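# Lift one staple stick out and set it down

## Task

Remove a single stick of staples from the staple box and put it down on the table with its legs pointing down, placed a good distance away from both the box's tray and its sleeve.

## Robot and tools

Robot: two arms, left_arm and right_arm, each with a two-finger gripper and a wrist camera. Measured bases in the scene frame: left_arm at (+0.035, +0.274, +0.045) m, right_arm at (-0.038, -0.233, +0.026) m, each turned slightly about z. A two-camera stand is fixed behind the arms. Loose objects may occasionally get a brief nudge.

Frames: the scene frame has its origin at table-top height, midway between the nominal bases; +z is up, +x reaches out over the table, and left_arm sits on the +y side (arm names do not match image left/right). Each arm reports its hand pose, velocities and targets in its own base frame. Fixed cameras and the table use the scene frame. Motion offsets run along the axes of that arm's current Hand target. Gripper fingers point along the gripper's +z and spread along its y. end_effector_position is the spot between the pads, about 1 cm short of the tips.

Row format (shared by execute_actions and move): one flat list of 14 numbers, each in [-1, 1], always covering both arms: left_arm dx, dy, dz, rx, ry, rz, opening, then right_arm in the same seven. dx..rz are offsets, not poses: they count from that arm's Hand target as it was when the action or move began, in the Hand target's axes; 1.0 equals 0.6 m of travel or 180 degrees of turn, and rx, ry, rz form a single rotation vector. Opening is absolute: +1 is fully open (0.094 m), -1 is shut. To leave an arm where it is, send zeros for its six pose numbers and repeat its current opening (a 0 opening is a real half-open command).

execute_actions(actions, cameras): actions is a list of actions; each action is up to 15 rows, one per 1/30 s step, and a short action keeps its final row for the rest of the 15 steps. Every row counts from the action's starting Hand target, not from the previous row, and each new action starts from the updated Hand target, so repeating an offset keeps moving. An empty list returns the state plus all camera images. cameras: list of names, ["all"], or []; an unknown name invalidates the call.

move(target, speed, blend, opening_speed, grip_force, blocking, cameras): drives grippers in straight lines to the targets. target is one 14-number row or a list of up to 15 rows; every row is an offset from the same starting Hand targets. speed in m/s, 0.002 to 2.9 (default 0.25; rotation up to twice that in rad/s), one value or one per target. blend in m rounds corners in a list (0 = stop at each). opening_speed: per second on the -1..+1 scale, at least 0.2; use it for gentle closing. grip_force: newtons per pad, 10 to 50, one value or one per arm; it persists; low values close slowly. blocking=false returns after about 0.5 s while the move continues. A move caps at 10 s. It does not avoid obstacles or the other arm; faster moves lag, stray and hit harder. Avoid paths passing near an arm's own base. The result adds a "move:" line: done, off_target, moving, held, fault, plus limits (paced = clipped, held = steps withheld). done means at rest within 10 mm and 2 degrees; neither done nor off_target tells you about contact.

wait(seconds 0 to 10, cameras): lets time pass holding commands; returns early if a running move ends. stop(cameras): brakes a running move. zoom_image(camera, region [x0, y0, x1, y1]): magnifies part of the latest image from cam_high, cam_low, cam_left_wrist or cam_right_wrist, region at most 504x504 pixels. finished_scene(scene): ends the scene with its number; irreversible, call nothing after it in that reply.

Results: Hand target is the last commanded pose after clipping; grippers often rest a little short of it, up to a few cm, from friction and weight, which is not proof of contact. Resending all zeros re-requests it; if still short, send the gap as an offset. Orientation commands are clipped to within 40 degrees of the actual one per step. grip_measured is finger opening on the command scale (reads up to ~2.5 mm wide when empty, ~3 mm narrow on a firmly held hard part). grip_effort_nm is gripper motor effort (negative = closing), not pad force. Joint torques and velocities are listed per arm; "within noise" means still. Tool commands shows current gripper commands. execute_actions results also list some step positions.

Cameras: cam_high, cam_low (fixed, 504x504) and the two wrist cameras; calibration is supplied but can be off by a few mm/degrees.

Joint ranges (rad): waist -2.618 to 3.054, shoulder 0 to 3.142, elbow 0 to 3.142 (straight 2.901), wrist pitch and yaw -1.571 to 1.571, wrist roll -2.094 to 2.094.

Avoid: dropping the stick or releasing it while it moves, fast impacts with the table or box, hard pushes, anything leaving the table, arms or grippers touching each other, strain on wrist camera cables, and long stretched or loaded holds (motor heat: MOTOR HOT at 75 °C, fault fold at 90 °C, collapse at 100 °C). A blocked arm keeps pressing; command it back past its gripper to relieve it. To release, command an opening well above grip_measured.

Each tool is called after "Emit:" as name(argument=value, ...), one argument or row to a line, values as JSON.

## Session

Emit:
execute_actions(
  actions=[],
)

Scene clock: 0.00 s.
left_arm: end_effector_position=(+0.4011, +0.0054, +0.1140) grip_measured=+1.000 grip_effort_nm=n/a end_effector_quat_wxyz=(+0.616, -0.001, +0.788, +0.013) | right_arm: end_effector_position=(+0.3975, -0.0234, +0.1167) grip_measured=+1.000 grip_effort_nm=n/a end_effector_quat_wxyz=(+0.612, +0.055, +0.784, -0.089)
Joint positions: left_arm=[0.002 1.554 0.342 0.969 -0.02 0.015 0.094] | right_arm=[0.057 1.546 0.347 0.953 0.263 -0.009 0.094]
Joint velocities: within noise
Joint torques (N m): no reading
Heat: left arm: 39 °C; right arm: 46 °C.
Hand target: left_arm +0.4050, +0.0054, +0.1262; +0.631, -0.001, +0.776, +0.013 | right_arm +0.4000, -0.0235, +0.1248; +0.621, +0.057, +0.777, -0.088
Tool commands: left_gripper/opening=+1.0 right_gripper/opening=+1.0

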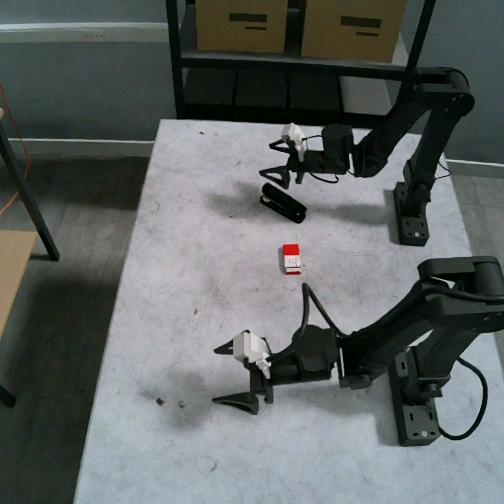

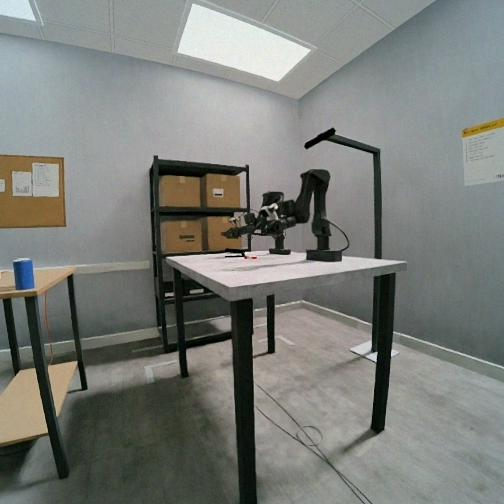

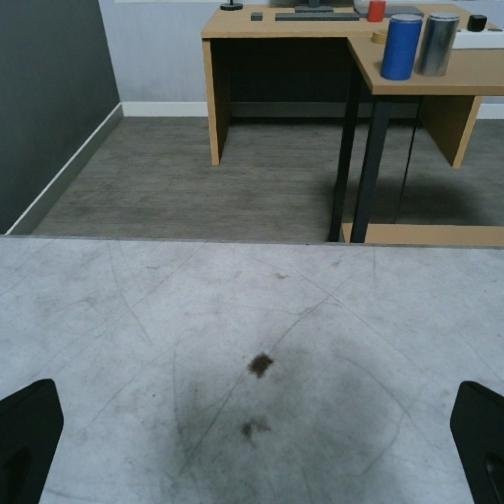

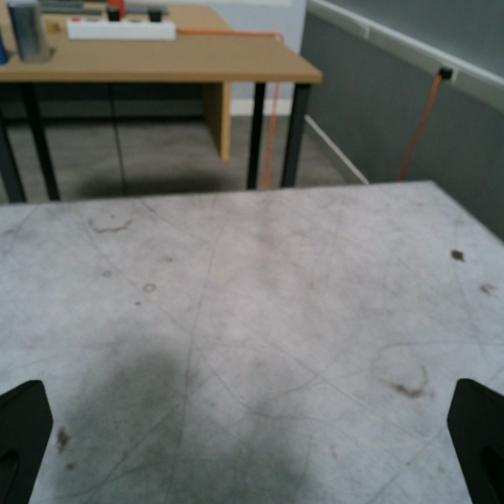

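Emit:
zoom_image(
  camera="cam_high",
  region=[240, 160, 360, 290],
)

Emit:
zoom_image(
  camera="cam_high",
  region=[270, 230, 320, 285],
)

Scaled by 3.877 from the camera's 504x504 image, which has a finer 720x720 frame.

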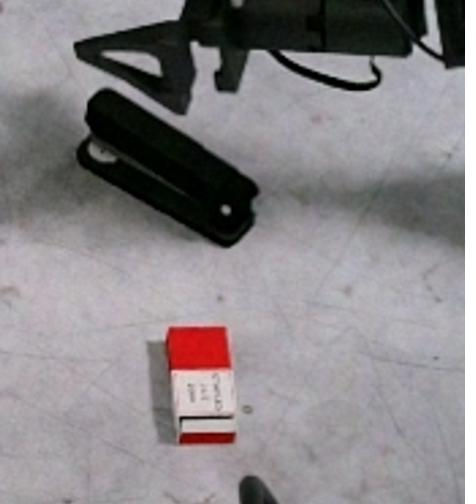

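Scaled by 9.164 from the camera's 504x504 image, which has a finer 720x720 frame.

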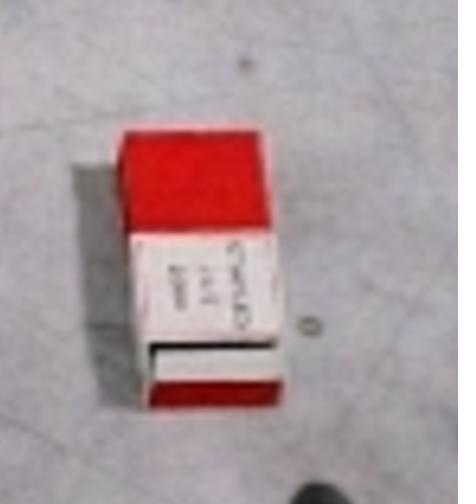

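Emit:
move(
  target=[0.1353,-0.4803,-0.3485,0.2848,0.1660,0.1475,1,0,0,0,0,0,0,1],
  cameras=["cam_high","cam_left_wrist"],
)

Scene clock: 92.93 s.
left_arm: end_effector_position=(+0.1842, -0.2726, +0.0693) grip_measured=+1.000 grip_effort_nm=0.00 end_effector_quat_wxyz=(+0.322, +0.436, +0.824, -0.165) | right_arm: end_effector_position=(+0.3975, -0.0234, +0.1167) grip_measured=+1.000 grip_effort_nm=0.03 end_effector_quat_wxyz=(+0.612, +0.055, +0.784, -0.089)
Joint positions: left_arm=[-0.991 1.244 0.534 -0.12 -0.022 -0.009 0.094] | right_arm=[0.057 1.546 0.347 0.953 0.263 -0.009 0.094]
Joint torques (N m): left_arm=[-0.4 -2.91 8.39 1.56 0.06 -0.1] | right_arm=[-0.03 -5.49 5.46 1.77 0.04 0.02]
Heat: left arm: 44 °C; right arm: 47 °C.
Hand target: left_arm +0.1891, -0.2861, +0.0841; +0.338, +0.433, +0.816, -0.180 | right_arm +0.4000, -0.0235, +0.1248; +0.621, +0.057, +0.777, -0.088
Off the commanded pose: left_arm 0.021 m, 3 deg | right_arm 0.008 m, 1 deg.
move: off_target (left_arm)
camera_calibration:
cam_left_wrist: T_world_to_cam=[[-0.798221, -0.601812, -0.0258093, -0.0134024], [-0.56621, 0.764242, -0.308772, 0.373497], [0.205547, -0.231855, -0.950786, 0.0551512], [0, 0, 0, 1]] pos_world=[0.189443, -0.280721, 0.167417]
Images, in order (width x height): cam_high 504x504, cam_left_wrist 504x504.

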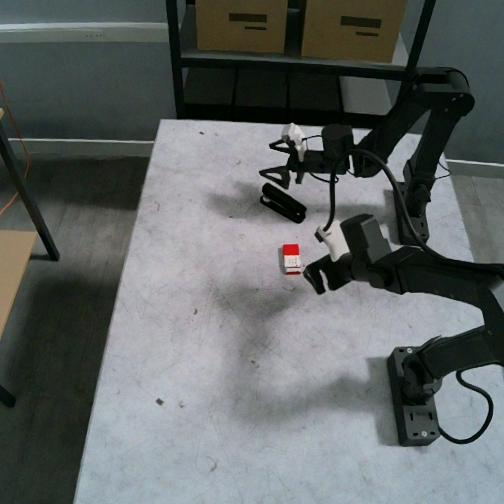

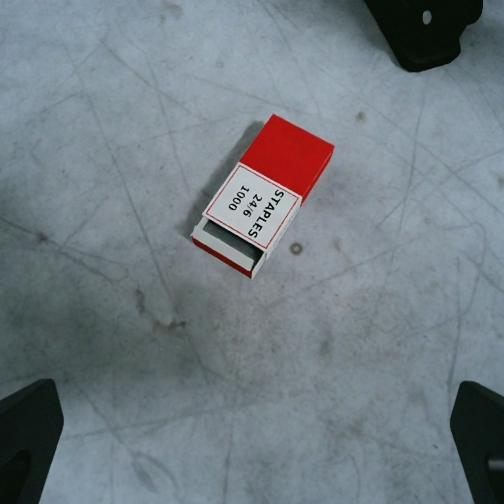

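Emit:
zoom_image(
  camera="cam_left_wrist",
  region=[170, 90, 360, 290],
)

Emit:
zoom_image(
  camera="cam_left_wrist",
  region=[185, 190, 305, 290],
)

Scaled by 2.520 from the camera's 504x504 image, which has a finer 720x720 frame.

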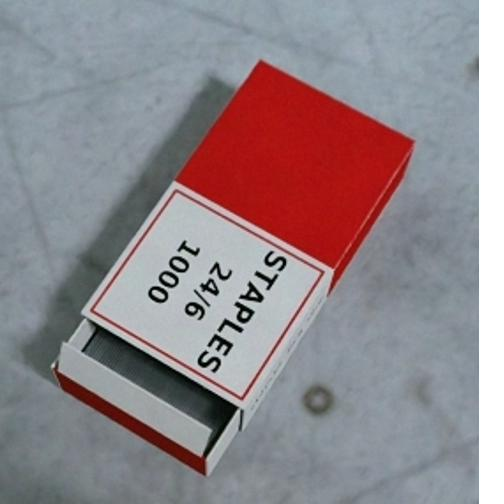

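Scaled by 4.200 from the camera's 504x504 image, which has a finer 720x720 frame.

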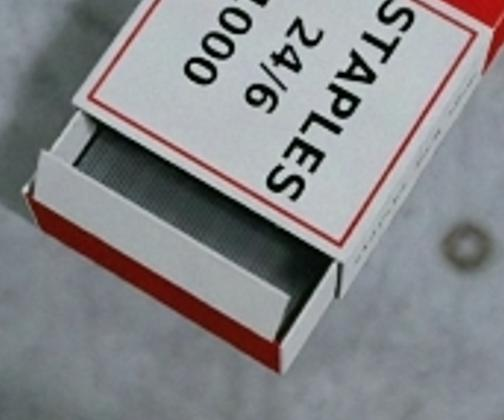

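Emit:
move(
  target=[0.0625,0,0.079,0,-0.1389,0,1,0,0,0,0,0,0,1],
  cameras=["cam_high","cam_left_wrist"],
)

Scene clock: 194.50 s.
left_arm: end_effector_position=(+0.1931, -0.2882, +0.0140) grip_measured=+1.000 grip_effort_nm=0.00 end_effector_quat_wxyz=(+0.488, +0.389, +0.737, -0.258) | right_arm: end_effector_position=(+0.3975, -0.0234, +0.1167) grip_measured=+1.000 grip_effort_nm=0.03 end_effector_quat_wxyz=(+0.612, +0.055, +0.784, -0.089)
Joint positions: left_arm=[-0.994 1.948 0.133 1.414 -0.021 -0.009 0.094] | right_arm=[0.057 1.546 0.347 0.953 0.263 -0.009 0.094]
Joint torques (N m): left_arm=[-0.47 -3.96 1.11 2.56 -0.06 -0.04] | right_arm=[-0.02 -5.49 5.48 1.77 0.04 0.02]
Heat: left arm: 40 °C; right arm: 47 °C.
Hand target: left_arm +0.1930, -0.2920, +0.0242; +0.507, +0.384, +0.723, -0.269 | right_arm +0.4000, -0.0235, +0.1248; +0.621, +0.057, +0.777, -0.088
Off the commanded pose: left_arm 0.011 m, 3 deg | right_arm 0.008 m, 1 deg.
move: off_target (left_arm)
camera_calibration:
cam_left_wrist: T_world_to_cam=[[-0.797602, -0.603166, 0.00477244, -0.0180997], [-0.446957, 0.585688, -0.676165, 0.30395], [0.405044, -0.541443, -0.736735, -0.133587], [0, 0, 0, 1]] pos_world=[0.175525, -0.261267, 0.107188]
Images, in order (width x height): cam_high 504x504, cam_left_wrist 504x504.

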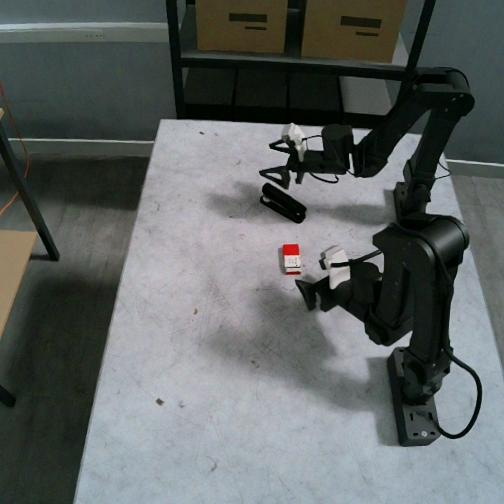

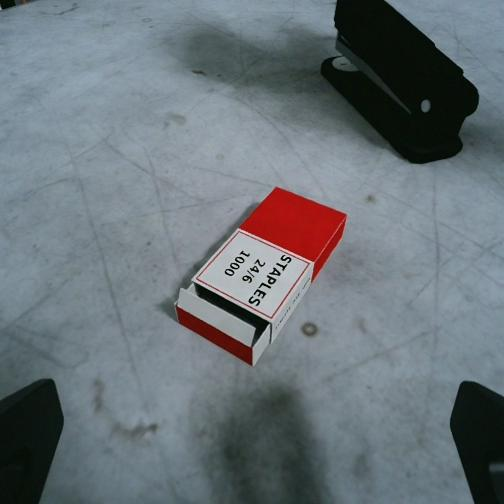

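Emit:
zoom_image(
  camera="cam_left_wrist",
  region=[165, 180, 365, 380],
)

Emit:
zoom_image(
  camera="cam_left_wrist",
  region=[165, 270, 285, 370],
)

Scaled by 2.520 from the camera's 504x504 image, which has a finer 720x720 frame.

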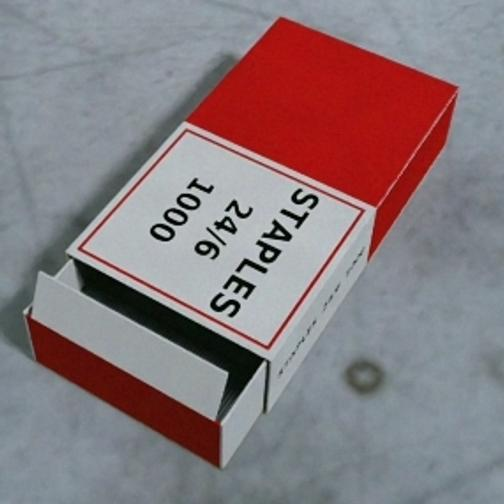

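Scaled by 4.200 from the camera's 504x504 image, which has a finer 720x720 frame.

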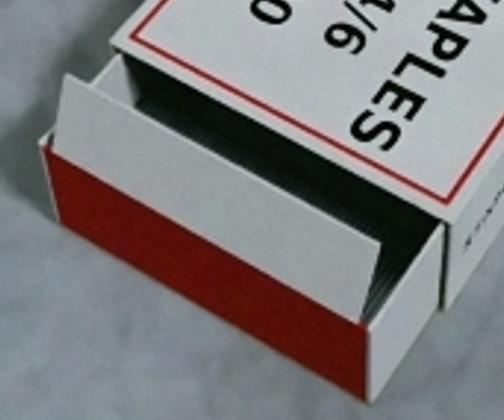

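Emit:
zoom_image(
  camera="cam_high",
  region=[260, 220, 400, 340],
)

Emit:
zoom_image(
  camera="cam_left_wrist",
  region=[0, 350, 504, 504],
)

Scaled by 3.600 from the camera's 504x504 image, which has a finer 720x720 frame.

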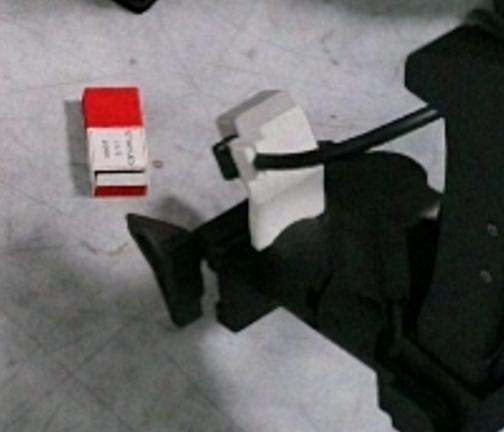

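Scaled by 1.000.

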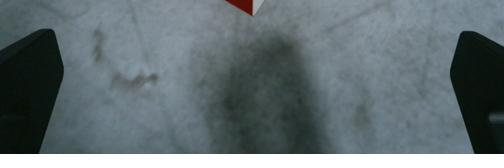

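Emit:
move(
  target=[-0.028,0.2522,-0.0688,-0.1306,0,-0.0475,1,0.0962,0.1683,-0.1410,-0.5389,0.1036,-0.2783,1],
  cameras=["all"],
)

Scene clock: 371.53 s.
left_arm: end_effector_position=(+0.2915, -0.1744, +0.0368) grip_measured=+1.000 grip_effort_nm=0.00 end_effector_quat_wxyz=(+0.531, +0.220, +0.806, -0.144) | right_arm: end_effector_position=(+0.3237, +0.0895, +0.0781) grip_measured=+1.000 grip_effort_nm=0.03 end_effector_quat_wxyz=(-0.252, +0.692, -0.616, -0.280)
Joint positions: left_arm=[-0.552 1.683 0.112 1.165 -0.019 -0.006 0.094] | right_arm=[-0.108 1.949 1.353 -1.182 -0.75 -1.876 0.094]
Joint torques (N m): left_arm=[0.55 -6.6 4.19 1.91 0.11 0.01] | right_arm=[0.29 -7.23 7.09 -0.2 -0.48 -0.09]
Heat: left arm: 52 °C; right arm: 47 °C.
Hand target: left_arm +0.2999, -0.1797, +0.0539; +0.553, +0.218, +0.790, -0.153 | right_arm +0.3264, +0.0917, +0.0798; -0.254, +0.692, -0.612, -0.287
Off the commanded pose: left_arm 0.020 m, 3 deg | right_arm 0.004 m, 1 deg.
move: off_target (left_arm)
camera_calibration:
cam_left_wrist: T_world_to_cam=[[-0.4656, -0.884993, 0.00195853, -0.0168604], [-0.655775, 0.343519, -0.672276, 0.31523], [0.594287, -0.314296, -0.740298, -0.110443], [0, 0, 0, 1]] pos_world=[0.264505, -0.157921, 0.130193]
cam_right_wrist: T_world_to_cam=[[0.993761, 0.111489, 0.00289462, -0.329849], [0.106609, -0.941999, -0.318233, 0.113356], [-0.0327528, 0.316556, -0.948008, 0.145902], [0, 0, 0, 1]] pos_world=[0.320485, 0.0973693, 0.175345]

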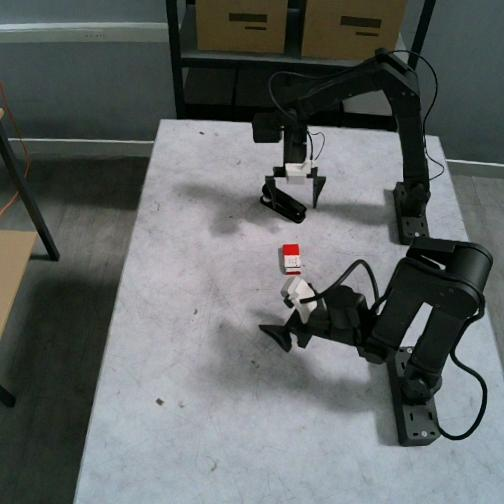

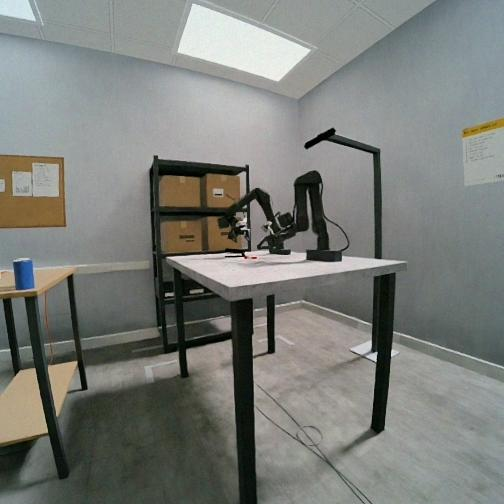

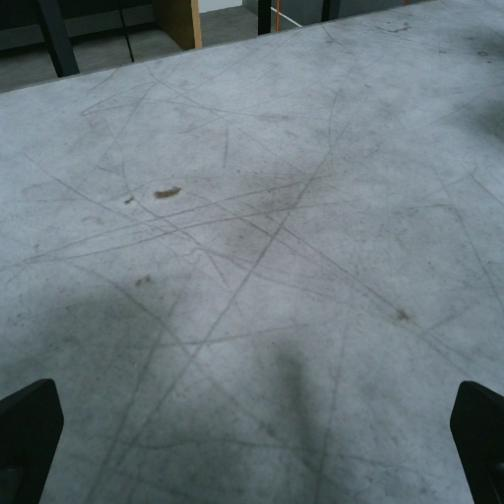

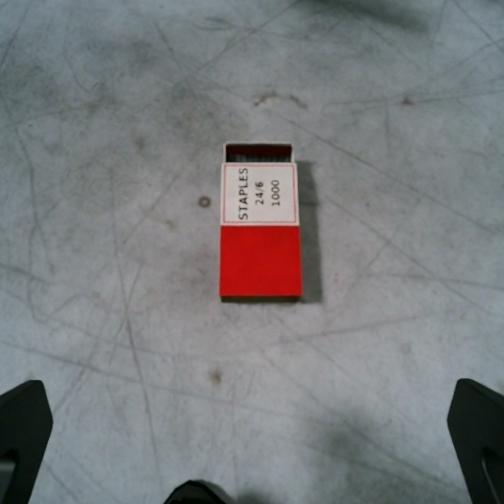

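Emit:
zoom_image(
  camera="cam_right_wrist",
  region=[200, 130, 320, 310],
)

Emit:
zoom_image(
  camera="cam_right_wrist",
  region=[215, 135, 305, 175],
)

Emit:
zoom_image(
  camera="cam_high",
  region=[230, 120, 350, 290],
)

Scaled by 2.800 from the camera's 504x504 image, which has a finer 720x720 frame.

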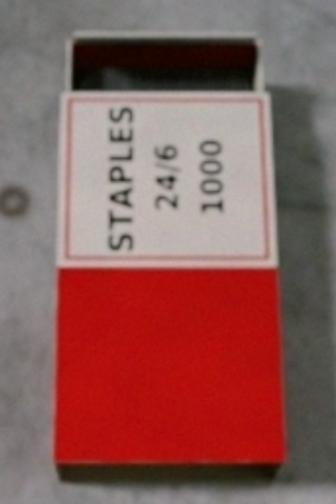

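Scaled by 5.600 from the camera's 504x504 image, which has a finer 720x720 frame.

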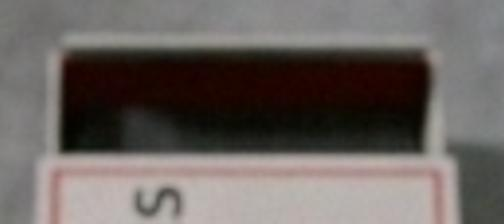

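Scaled by 2.965 from the camera's 504x504 image, which has a finer 720x720 frame.

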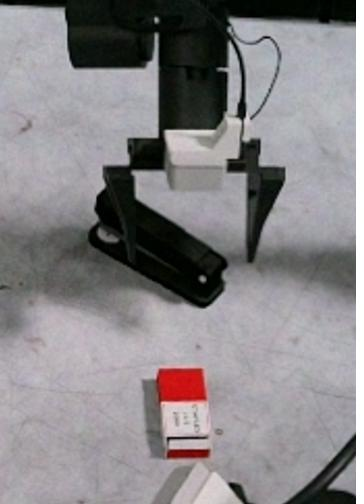

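Emit:
move(
  target=[0.0518,-0.1570,0.0035,0.2853,0.0509,0.1331,1,0.0173,-0.0052,0.1667,0,0,0,1],
  speed=0.15,
  cameras=["cam_high","cam_left_wrist","cam_right_wrist"],
)

Scene clock: 446.63 s.
left_arm: end_effector_position=(+0.2429, -0.2482, +0.0172) grip_measured=+1.000 grip_effort_nm=0.00 end_effector_quat_wxyz=(+0.355, +0.591, +0.644, -0.332) | right_arm: end_effector_position=(+0.3256, +0.1492, +0.0048) grip_measured=+1.000 grip_effort_nm=0.03 end_effector_quat_wxyz=(-0.250, +0.700, -0.613, -0.269)
Joint positions: left_arm=[-0.395 1.753 0.535 0.279 0.858 0.794 0.094] | right_arm=[0.076 2.032 1.163 -0.728 -0.752 -1.638 0.094]
Joint torques (N m): left_arm=[-0.53 -5.05 5.87 1.07 0.66 0.09] | right_arm=[0.47 -7.61 4 0.34 -0.69 0.11]
Heat: left arm: 46 °C; right arm: 44 °C.
Hand target: left_arm +0.2442, -0.2561, +0.0242; +0.361, +0.599, +0.625, -0.346 | right_arm +0.3218, +0.1550, +0.0016; -0.254, +0.692, -0.612, -0.287
Off the commanded pose: left_arm 0.011 m, 3 deg | right_arm 0.008 m, 2 deg.
move: off_target (left_arm)
camera_calibration:
cam_left_wrist: T_world_to_cam=[[-0.991682, -0.128647, 0.00417583, 0.210774], [-0.109351, 0.824938, -0.554545, 0.280245], [0.0678954, -0.550388, -0.832144, -0.0484271], [0, 0, 0, 1]] pos_world=[0.242953, -0.230723, 0.11423]
cam_right_wrist: T_world_to_cam=[[0.992304, 0.122362, 0.0189834, -0.339437], [0.12242, -0.946412, -0.298861, 0.141469], [-0.0186031, 0.298885, -0.954108, 0.0557081], [0, 0, 0, 1]] pos_world=[0.320542, 0.158772, 0.101875]
Images, in order (width x height): cam_high 504x504, cam_left_wrist 504x504, cam_right_wrist 504x504.

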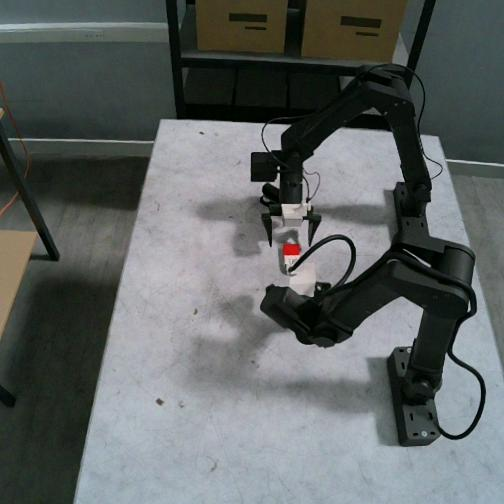

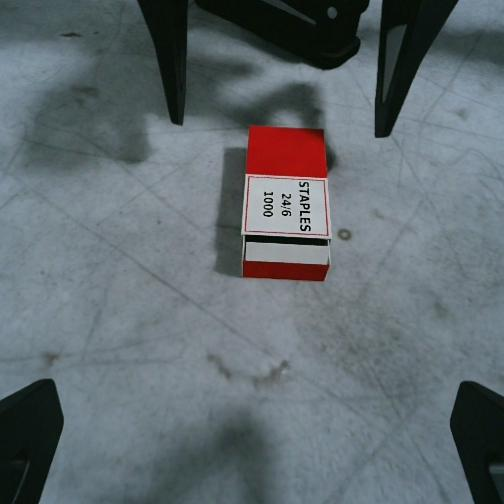

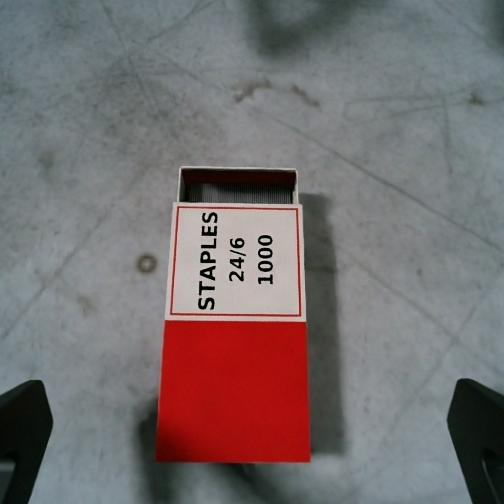

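Emit:
zoom_image(
  camera="cam_right_wrist",
  region=[165, 155, 315, 225],
)

Emit:
zoom_image(
  camera="cam_left_wrist",
  region=[225, 110, 355, 290],
)

Scaled by 3.360 from the camera's 504x504 image, which has a finer 720x720 frame.

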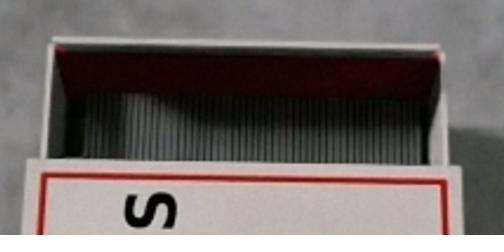

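Scaled by 2.800 from the camera's 504x504 image, which has a finer 720x720 frame.

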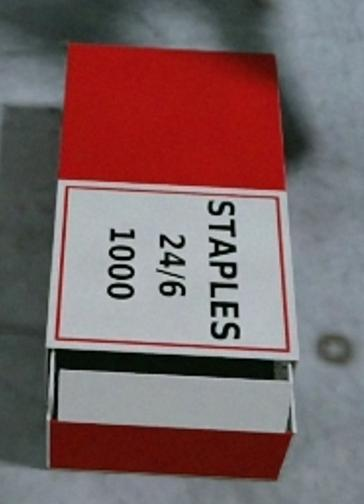

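Emit:
move(
  target=[0,0,0,0,0,0,1,0.016,0.0108,0.022,0,0,0,1],
  speed=0.08,
  cameras=["cam_left_wrist","cam_right_wrist"],
)

Scene clock: 470.50 s.
left_arm: end_effector_position=(+0.2427, -0.2481, +0.0171) grip_measured=+1.000 grip_effort_nm=0.00 end_effector_quat_wxyz=(+0.355, +0.591, +0.643, -0.332) | right_arm: end_effector_position=(+0.3188, +0.1505, -0.0119) grip_measured=+1.000 grip_effort_nm=0.03 end_effector_quat_wxyz=(-0.249, +0.699, -0.613, -0.270)
Joint positions: left_arm=[-0.395 1.753 0.535 0.278 0.859 0.795 0.094] | right_arm=[0.081 2.051 1.109 -0.651 -0.753 -1.629 0.094]
Joint torques (N m): left_arm=[-0.44 -4.93 5.85 1.09 0.66 0.12] | right_arm=[0.62 -7.61 3.84 0.35 -0.69 0.11]
Heat: left arm: 44 °C; right arm: 43 °C.
Hand target: left_arm +0.2441, -0.2561, +0.0242; +0.361, +0.599, +0.625, -0.346 | right_arm +0.3151, +0.1567, -0.0144; -0.254, +0.692, -0.612, -0.286
Off the commanded pose: left_arm 0.011 m, 3 deg | right_arm 0.008 m, 2 deg.
move: off_target (left_arm)
camera_calibration:
cam_left_wrist: T_world_to_cam=[[-0.991758, -0.128036, 0.00470128, 0.210776], [-0.109151, 0.825118, -0.554317, 0.280146], [0.0670935, -0.550261, -0.832293, -0.0482625], [0, 0, 0, 1]] pos_world=[0.242855, -0.230723, 0.11413]
cam_right_wrist: T_world_to_cam=[[0.992505, 0.12107, 0.0166086, -0.332488], [0.120464, -0.946446, -0.299548, 0.139185], [-0.0205471, 0.299304, -0.953937, 0.0397986], [0, 0, 0, 1]] pos_world=[0.314047, 0.160074, 0.0851802]
Images, in order (width x height): cam_left_wrist 504x504, cam_right_wrist 504x504.

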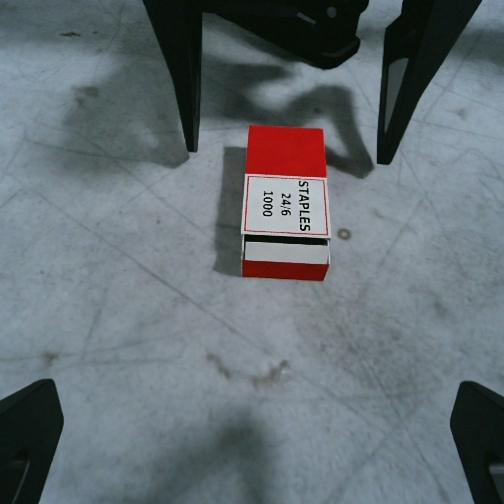

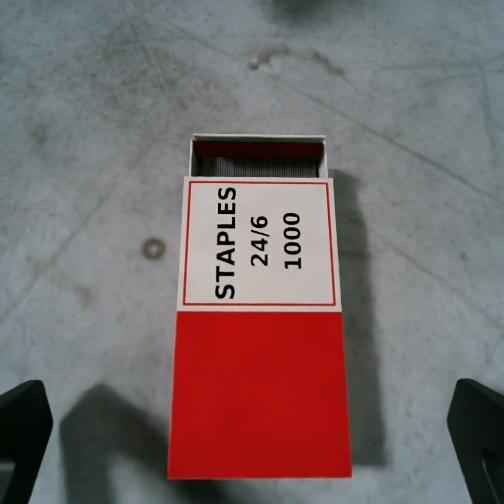

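Emit:
move(
  target=[0,0,0,0,0,0,1,0,0,0,0,0,0,-0.3],
  grip_force=[15, 15],
  opening_speed=0.4,
  cameras=["cam_left_wrist","cam_right_wrist"],
)

Scene clock: 484.97 s.
left_arm: end_effector_position=(+0.2427, -0.2481, +0.0171) grip_measured=+1.000 grip_effort_nm=0.00 end_effector_quat_wxyz=(+0.355, +0.591, +0.643, -0.332) | right_arm: end_effector_position=(+0.3191, +0.1506, -0.0119) grip_measured=-0.223 grip_effort_nm=-0.33 end_effector_quat_wxyz=(-0.250, +0.699, -0.613, -0.270)
Joint positions: left_arm=[-0.395 1.753 0.535 0.278 0.859 0.795 0.094] | right_arm=[0.081 2.051 1.109 -0.65 -0.753 -1.628 0.037]
Joint torques (N m): left_arm=[-0.46 -4.97 5.91 1.09 0.69 0.1] | right_arm=[0.64 -7.64 3.84 0.35 -0.68 0.11]
Heat: left arm: 43 °C; right arm: 43 °C.
Hand target: left_arm +0.2441, -0.2561, +0.0242; +0.361, +0.599, +0.625, -0.346 | right_arm +0.3151, +0.1567, -0.0144; -0.254, +0.692, -0.612, -0.287
Off the commanded pose: left_arm 0.011 m, 3 deg | right_arm 0.008 m, 2 deg.
grip_force (N): 15, 15
move: off_target (left_arm)
camera_calibration:
cam_left_wrist: T_world_to_cam=[[-0.991758, -0.128036, 0.00470128, 0.210776], [-0.109151, 0.825118, -0.554317, 0.280146], [0.0670935, -0.550261, -0.832293, -0.0482625], [0, 0, 0, 1]] pos_world=[0.242855, -0.230723, 0.11413]
cam_right_wrist: T_world_to_cam=[[0.992554, 0.120521, 0.0176402, -0.332702], [0.120242, -0.94636, -0.299906, 0.139248], [-0.0194511, 0.299794, -0.953806, 0.0393677], [0, 0, 0, 1]] pos_world=[0.314247, 0.160074, 0.0851793]
Images, in order (width x height): cam_left_wrist 504x504, cam_right_wrist 504x504.

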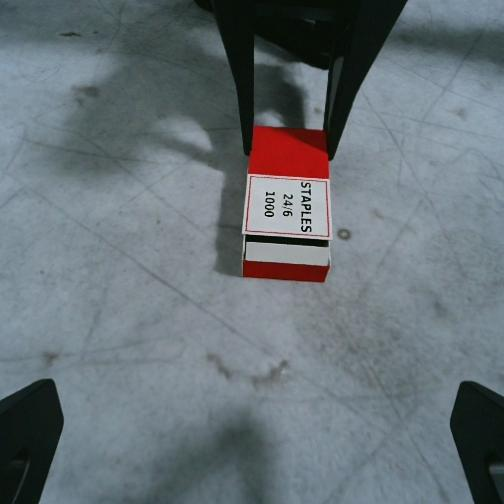

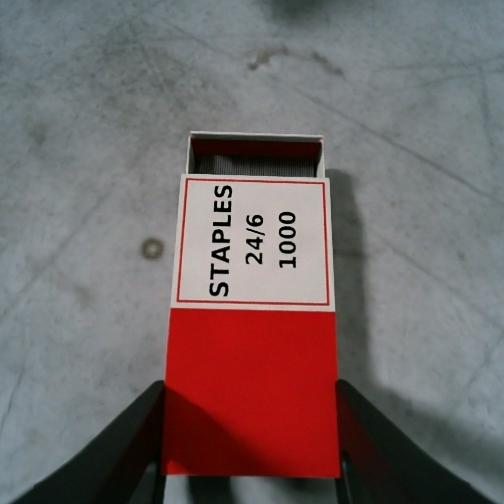

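Emit:
move(
  target=[0.0048,-0.0067,0.0917,0,0,0,1,0,0,0,0,0,0,-0.3],
  speed=0.08,
  cameras=["cam_left_wrist","cam_right_wrist"],
)

Scene clock: 525.00 s.
left_arm: end_effector_position=(+0.2380, -0.2951, -0.0099) grip_measured=+1.000 grip_effort_nm=0.00 end_effector_quat_wxyz=(+0.353, +0.597, +0.636, -0.339) | right_arm: end_effector_position=(+0.3191, +0.1506, -0.0119) grip_measured=-0.224 grip_effort_nm=-0.35 end_effector_quat_wxyz=(-0.250, +0.699, -0.613, -0.270)
Joint positions: left_arm=[-0.554 1.945 0.566 0.558 0.778 0.633 0.094] | right_arm=[0.081 2.051 1.109 -0.65 -0.753 -1.628 0.036]
Joint torques (N m): left_arm=[-0.39 -5.68 4.96 1.55 0.42 -0.11] | right_arm=[0.62 -7.62 3.85 0.34 -0.68 0.11]
Heat: left arm: 41 °C; right arm: 42 °C.
Hand target: left_arm +0.2420, -0.3024, -0.0060; +0.361, +0.599, +0.626, -0.346 | right_arm +0.3151, +0.1567, -0.0144; -0.254, +0.692, -0.612, -0.287
Off the commanded pose: left_arm 0.009 m, 2 deg | right_arm 0.008 m, 2 deg.
grip_force (N): 15, 15
move: done
camera_calibration:
cam_left_wrist: T_world_to_cam=[[-0.9944, -0.105389, 0.0079, 0.207482], [-0.0916522, 0.822736, -0.560987, 0.298423], [0.0526221, -0.558569, -0.827787, -0.0951298], [0, 0, 0, 1]] pos_world=[0.238677, -0.276794, 0.0870251]
cam_right_wrist: T_world_to_cam=[[0.992554, 0.120521, 0.0176402, -0.332702], [0.120242, -0.94636, -0.299906, 0.139248], [-0.0194511, 0.299794, -0.953806, 0.0393677], [0, 0, 0, 1]] pos_world=[0.314247, 0.160074, 0.0851793]
Images, in order (width x height): cam_left_wrist 504x504, cam_right_wrist 504x504.

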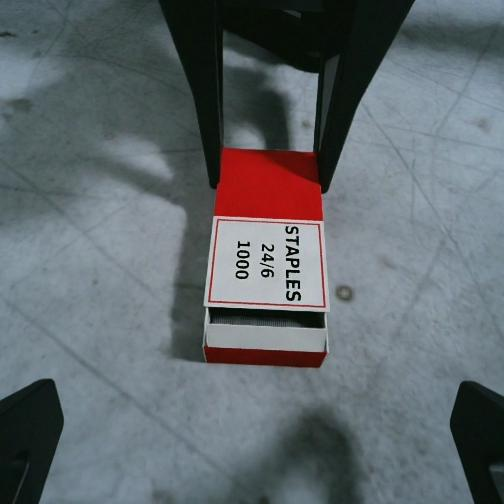

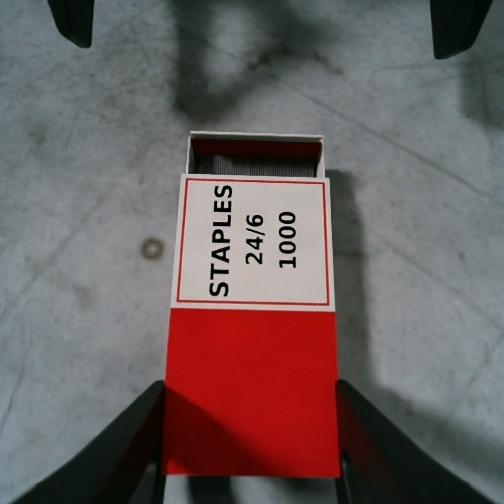

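Emit:
zoom_image(
  camera="cam_left_wrist",
  region=[190, 280, 340, 380],
)

Scaled by 3.360 from the camera's 504x504 image, which has a finer 720x720 frame.

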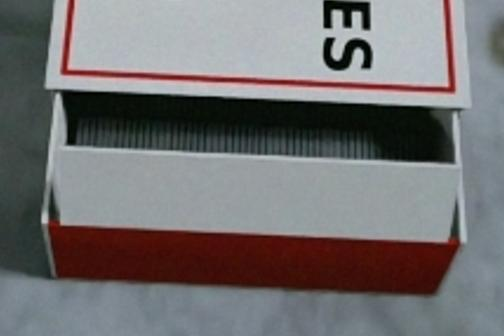

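Emit:
move(
  target=[0.008,-0.0017,0.0498,0,0,0,1,0,0,0,0,0,0,-0.3],
  speed=0.06,
  cameras=["cam_left_wrist","cam_right_wrist"],
)

Scene clock: 547.67 s.
left_arm: end_effector_position=(+0.2392, -0.3189, -0.0278) grip_measured=+1.000 grip_effort_nm=0.00 end_effector_quat_wxyz=(+0.354, +0.597, +0.635, -0.339) | right_arm: end_effector_position=(+0.3191, +0.1506, -0.0119) grip_measured=-0.224 grip_effort_nm=-0.35 end_effector_quat_wxyz=(-0.250, +0.699, -0.613, -0.270)
Joint positions: left_arm=[-0.623 2.065 0.612 0.681 0.731 0.567 0.094] | right_arm=[0.081 2.051 1.109 -0.65 -0.753 -1.628 0.036]
Joint torques (N m): left_arm=[-0.42 -6.48 4.63 1.52 0.36 -0.04] | right_arm=[0.62 -7.62 3.84 0.35 -0.69 0.11]
Heat: left arm: 41 °C; right arm: 42 °C.
Hand target: left_arm +0.2420, -0.3260, -0.0250; +0.361, +0.599, +0.625, -0.346 | right_arm +0.3151, +0.1567, -0.0144; -0.254, +0.692, -0.612, -0.287
Off the commanded pose: left_arm 0.008 m, 2 deg | right_arm 0.008 m, 2 deg.
grip_force (N): 15, 15
move: done
camera_calibration:
cam_left_wrist: T_world_to_cam=[[-0.994556, -0.104067, 0.00538778, 0.206722], [-0.0890486, 0.821896, -0.562634, 0.307204], [0.0541236, -0.56005, -0.826689, -0.124118], [0, 0, 0, 1]] pos_world=[0.239671, -0.300489, 0.069123]
cam_right_wrist: T_world_to_cam=[[0.992554, 0.120521, 0.0176402, -0.332702], [0.120242, -0.94636, -0.299906, 0.139248], [-0.0194511, 0.299794, -0.953806, 0.0393677], [0, 0, 0, 1]] pos_world=[0.314247, 0.160074, 0.0851793]
Images, in order (width x height): cam_left_wrist 504x504, cam_right_wrist 504x504.

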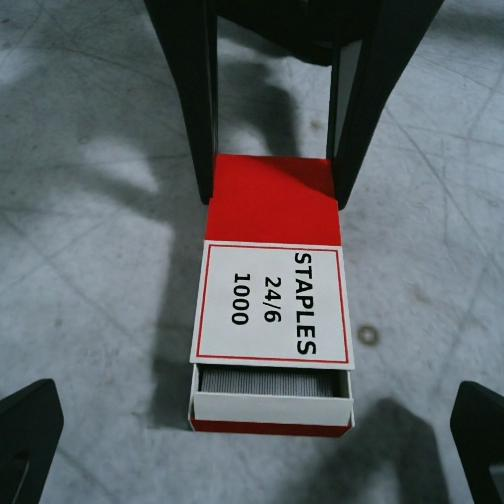

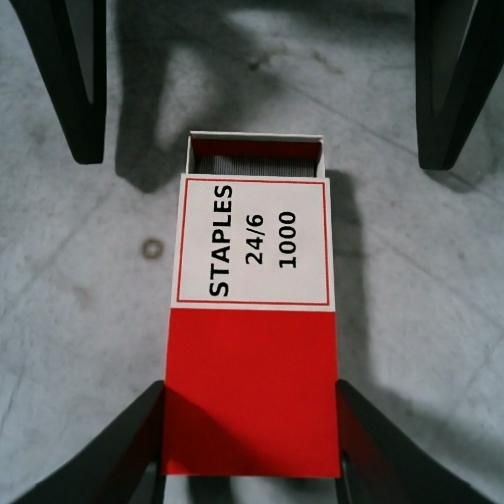

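Emit:
move(
  target=[-0.0021,0,0.0103,0,0,0,1,0,0,0,0,0,0,-0.3],
  speed=0.06,
  cameras=["cam_left_wrist","cam_right_wrist"],
)

Scene clock: 562.30 s.
left_arm: end_effector_position=(+0.2396, -0.3245, -0.0298) grip_measured=+1.000 grip_effort_nm=0.00 end_effector_quat_wxyz=(+0.354, +0.597, +0.635, -0.339) | right_arm: end_effector_position=(+0.3191, +0.1506, -0.0119) grip_measured=-0.224 grip_effort_nm=-0.35 end_effector_quat_wxyz=(-0.250, +0.699, -0.613, -0.270)
Joint positions: left_arm=[-0.638 2.082 0.627 0.693 0.72 0.553 0.094] | right_arm=[0.081 2.051 1.109 -0.65 -0.753 -1.628 0.036]
Joint torques (N m): left_arm=[-0.43 -6.48 4.53 1.6 0.38 -0.03] | right_arm=[0.62 -7.61 3.84 0.35 -0.68 0.11]
Heat: left arm: 41 °C; right arm: 42 °C.
Hand target: left_arm +0.2422, -0.3320, -0.0270; +0.361, +0.599, +0.625, -0.346 | right_arm +0.3151, +0.1567, -0.0144; -0.254, +0.692, -0.612, -0.287
Off the commanded pose: left_arm 0.008 m, 2 deg | right_arm 0.008 m, 2 deg.
grip_force (N): 15, 15
move: done
camera_calibration:
cam_left_wrist: T_world_to_cam=[[-0.994547, -0.104149, 0.00542645, 0.206509], [-0.0891489, 0.821997, -0.562471, 0.310787], [0.0541205, -0.559887, -0.826799, -0.129009], [0, 0, 0, 1]] pos_world=[0.240071, -0.306189, 0.0670232]
cam_right_wrist: T_world_to_cam=[[0.992554, 0.120521, 0.0176402, -0.332702], [0.120242, -0.94636, -0.299906, 0.139248], [-0.0194511, 0.299794, -0.953806, 0.0393677], [0, 0, 0, 1]] pos_world=[0.314247, 0.160074, 0.0851793]
Images, in order (width x height): cam_left_wrist 504x504, cam_right_wrist 504x504.

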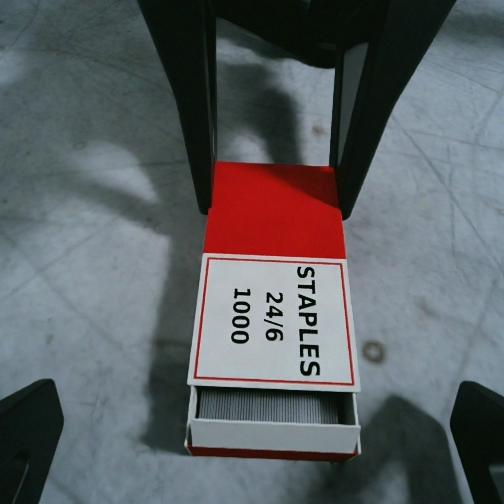

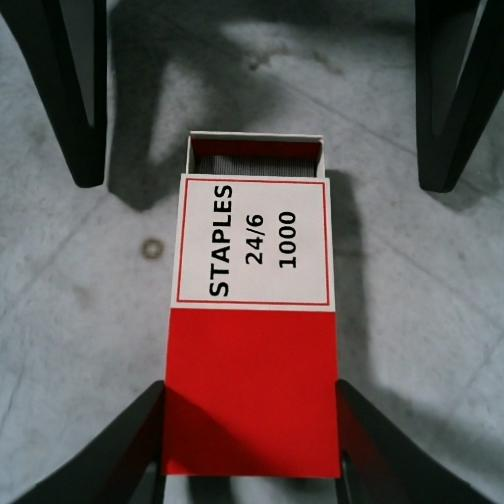

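Emit:
move(
  target=[0,0,0,0,0,0,-0.33,0,0,0,0,0,0,-0.3],
  opening_speed=0.4,
  cameras=["cam_left_wrist","cam_right_wrist"],
)

Scene clock: 578.93 s.
left_arm: end_effector_position=(+0.2394, -0.3248, -0.0298) grip_measured=-0.203 grip_effort_nm=-0.36 end_effector_quat_wxyz=(+0.354, +0.597, +0.635, -0.339) | right_arm: end_effector_position=(+0.3215, +0.1510, -0.0117) grip_measured=-0.224 grip_effort_nm=-0.35 end_effector_quat_wxyz=(-0.254, +0.699, -0.613, -0.267)
Joint positions: left_arm=[-0.639 2.082 0.627 0.694 0.719 0.552 0.037] | right_arm=[0.081 2.051 1.109 -0.638 -0.754 -1.625 0.036]
Joint torques (N m): left_arm=[-0.35 -6.56 4.6 1.58 0.35 -0.08] | right_arm=[0.62 -7.65 3.84 0.26 -0.67 0.08]
Heat: left arm: 41 °C; right arm: 42 °C.
Hand target: left_arm +0.2423, -0.3319, -0.0270; +0.361, +0.599, +0.625, -0.346 | right_arm +0.3151, +0.1567, -0.0144; -0.254, +0.692, -0.612, -0.287
Off the commanded pose: left_arm 0.008 m, 2 deg | right_arm 0.009 m, 2 deg.
grip_force (N): 15, 15
move: done
camera_calibration:
cam_left_wrist: T_world_to_cam=[[-0.994568, -0.10396, 0.00519099, 0.206356], [-0.0888519, 0.821941, -0.5626, 0.310992], [0.0542211, -0.560005, -0.826713, -0.12915], [0, 0, 0, 1]] pos_world=[0.23987, -0.306489, 0.067123]
cam_right_wrist: T_world_to_cam=[[0.992614, 0.118176, 0.0274111, -0.334687], [0.12093, -0.945943, -0.300945, 0.13909], [-0.00963513, 0.302038, -0.953247, 0.0359127], [0, 0, 0, 1]] pos_world=[0.315741, 0.160276, 0.0852662]
Images, in order (width x height): cam_left_wrist 504x504, cam_right_wrist 504x504.

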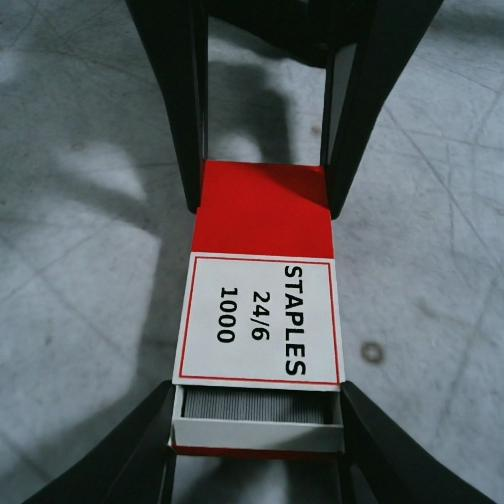

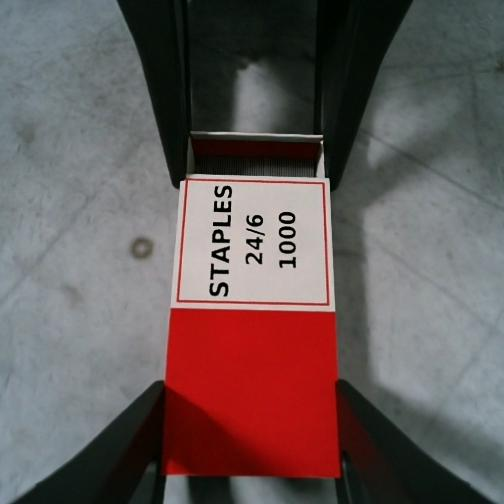

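Emit:
move(
  target=[0.0250,-0.001,-0.0433,0,0,0,-0.33,0,0,0,0,0,0,-0.3],
  speed=0.05,
  cameras=["cam_left_wrist","cam_right_wrist"],
)

Scene clock: 588.10 s.
left_arm: end_effector_position=(+0.2389, -0.3109, -0.0278) grip_measured=-0.207 grip_effort_nm=-0.38 end_effector_quat_wxyz=(+0.362, +0.600, +0.620, -0.351) | right_arm: end_effector_position=(+0.3204, +0.1610, -0.0069) grip_measured=-0.224 grip_effort_nm=-0.35 end_effector_quat_wxyz=(-0.265, +0.695, -0.607, -0.281)
Joint positions: left_arm=[-0.586 2.082 0.596 0.714 0.79 0.604 0.037] | right_arm=[0.096 2.051 1.109 -0.629 -0.793 -1.609 0.036]
Joint torques (N m): left_arm=[1.66 -9.55 1.85 1.1 0.3 0.16] | right_arm=[-0.81 -7.68 3.81 0.2 -0.33 -0.1]
Heat: left arm: 40 °C; right arm: 42 °C.
Hand target: left_arm +0.2405, -0.3020, -0.0269; +0.361, +0.599, +0.625, -0.346 | right_arm +0.3151, +0.1567, -0.0144; -0.254, +0.692, -0.612, -0.286
Off the commanded pose: left_arm 0.009 m, 1 deg | right_arm 0.010 m, 2 deg.
grip_force (N): 15, 15
move: done
camera_calibration:
cam_left_wrist: T_world_to_cam=[[-0.99675, -0.080559, 0.0000594773, 0.214972], [-0.0651197, 0.805285, -0.589301, 0.288921], [0.0474256, -0.58739, -0.807914, -0.126069], [0, 0, 0, 1]] pos_world=[0.239067, -0.289398, 0.0683961]
cam_right_wrist: T_world_to_cam=[[0.992372, 0.120534, 0.0258842, -0.33525], [0.122172, -0.933397, -0.337407, 0.147438], [-0.0165088, 0.337996, -0.941003, 0.0340353], [0, 0, 0, 1]] pos_world=[0.315241, 0.166523, 0.0904516]
Images, in order (width x height): cam_left_wrist 504x504, cam_right_wrist 504x504.

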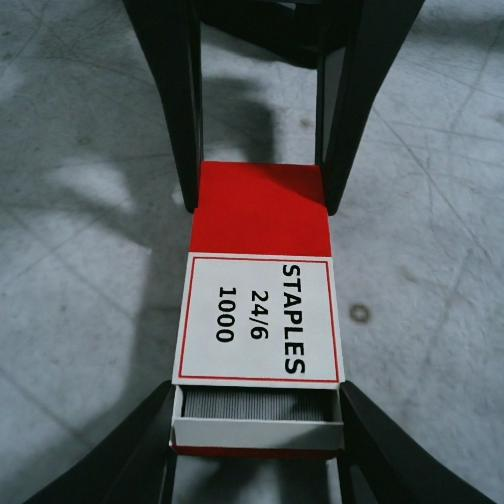

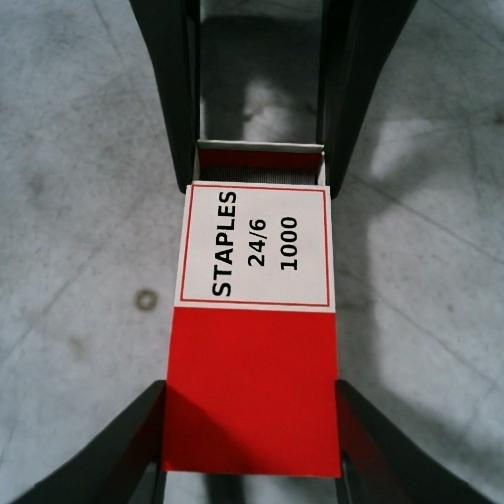

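Emit:
zoom_image(
  camera="cam_left_wrist",
  region=[155, 350, 355, 470],
)

Emit:
zoom_image(
  camera="cam_right_wrist",
  region=[170, 120, 350, 220],
)

Scaled by 2.520 from the camera's 504x504 image, which has a finer 720x720 frame.

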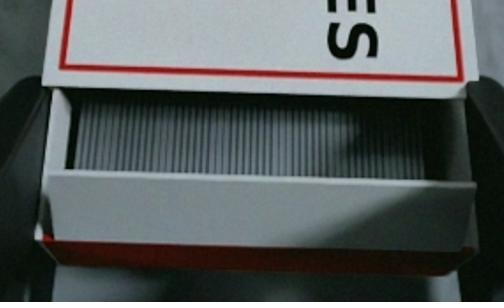

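Scaled by 2.800 from the camera's 504x504 image, which has a finer 720x720 frame.

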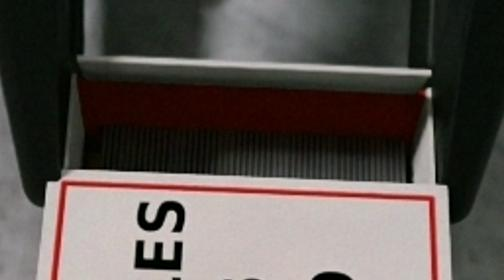

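Emit:
move(
  target=[-0.006,0,0.0115,0,0,0,0.1,0,0,0,0,0,0,-0.3],
  speed=0.05,
  cameras=["cam_left_wrist","cam_right_wrist"],
)

Scene clock: 614.97 s.
left_arm: end_effector_position=(+0.2402, -0.3057, -0.0316) grip_measured=+0.098 grip_effort_nm=0.12 end_effector_quat_wxyz=(+0.358, +0.597, +0.629, -0.346) | right_arm: end_effector_position=(+0.3212, +0.1573, -0.0098) grip_measured=-0.224 grip_effort_nm=-0.35 end_effector_quat_wxyz=(-0.258, +0.698, -0.610, -0.273)
Joint positions: left_arm=[-0.575 2.082 0.589 0.704 0.78 0.608 0.052] | right_arm=[0.094 2.051 1.109 -0.629 -0.77 -1.61 0.036]
Joint torques (N m): left_arm=[-0.57 -8.47 3.33 1.32 0.25 -0.1] | right_arm=[-0.61 -7.69 3.79 0.21 -0.53 -0.08]
Heat: left arm: 38 °C; right arm: 42 °C.
Hand target: left_arm +0.2408, -0.3098, -0.0273; +0.361, +0.599, +0.625, -0.346 | right_arm +0.3151, +0.1567, -0.0144; -0.254, +0.692, -0.612, -0.286
Off the commanded pose: left_arm 0.006 m, 1 deg | right_arm 0.008 m, 2 deg.
grip_force (N): 15, 15
move: done
camera_calibration:
cam_left_wrist: T_world_to_cam=[[-0.995376, -0.0959095, 0.00526796, 0.211722], [-0.0813793, 0.812902, -0.576686, 0.289209], [0.0510274, -0.574449, -0.816949, -0.123334], [0, 0, 0, 1]] pos_world=[0.240572, -0.285642, 0.0649099]
cam_right_wrist: T_world_to_cam=[[0.992459, 0.119678, 0.0264886, -0.335338], [0.121903, -0.941108, -0.315366, 0.144482], [-0.0128138, 0.316217, -0.9486, 0.0346332], [0, 0, 0, 1]] pos_world=[0.31564, 0.165154, 0.0873006]
Images, in order (width x height): cam_left_wrist 504x504, cam_right_wrist 504x504.

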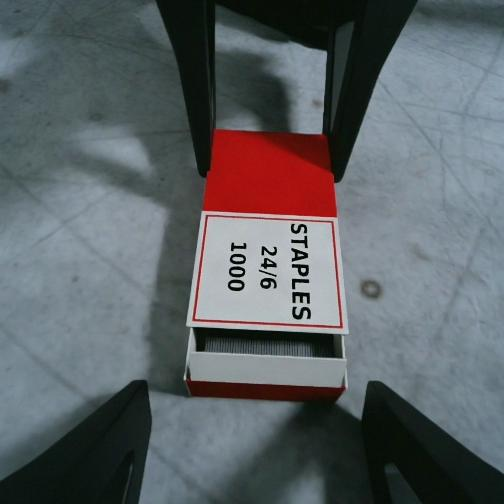

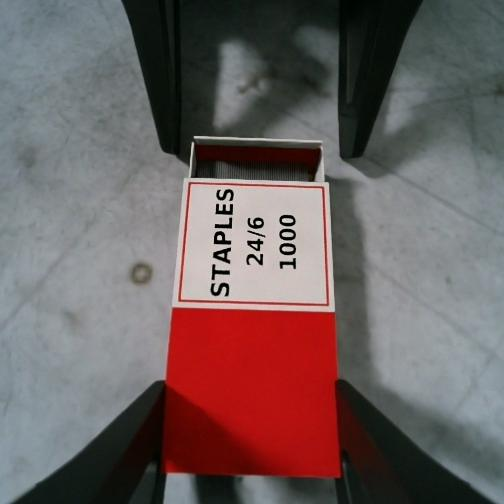

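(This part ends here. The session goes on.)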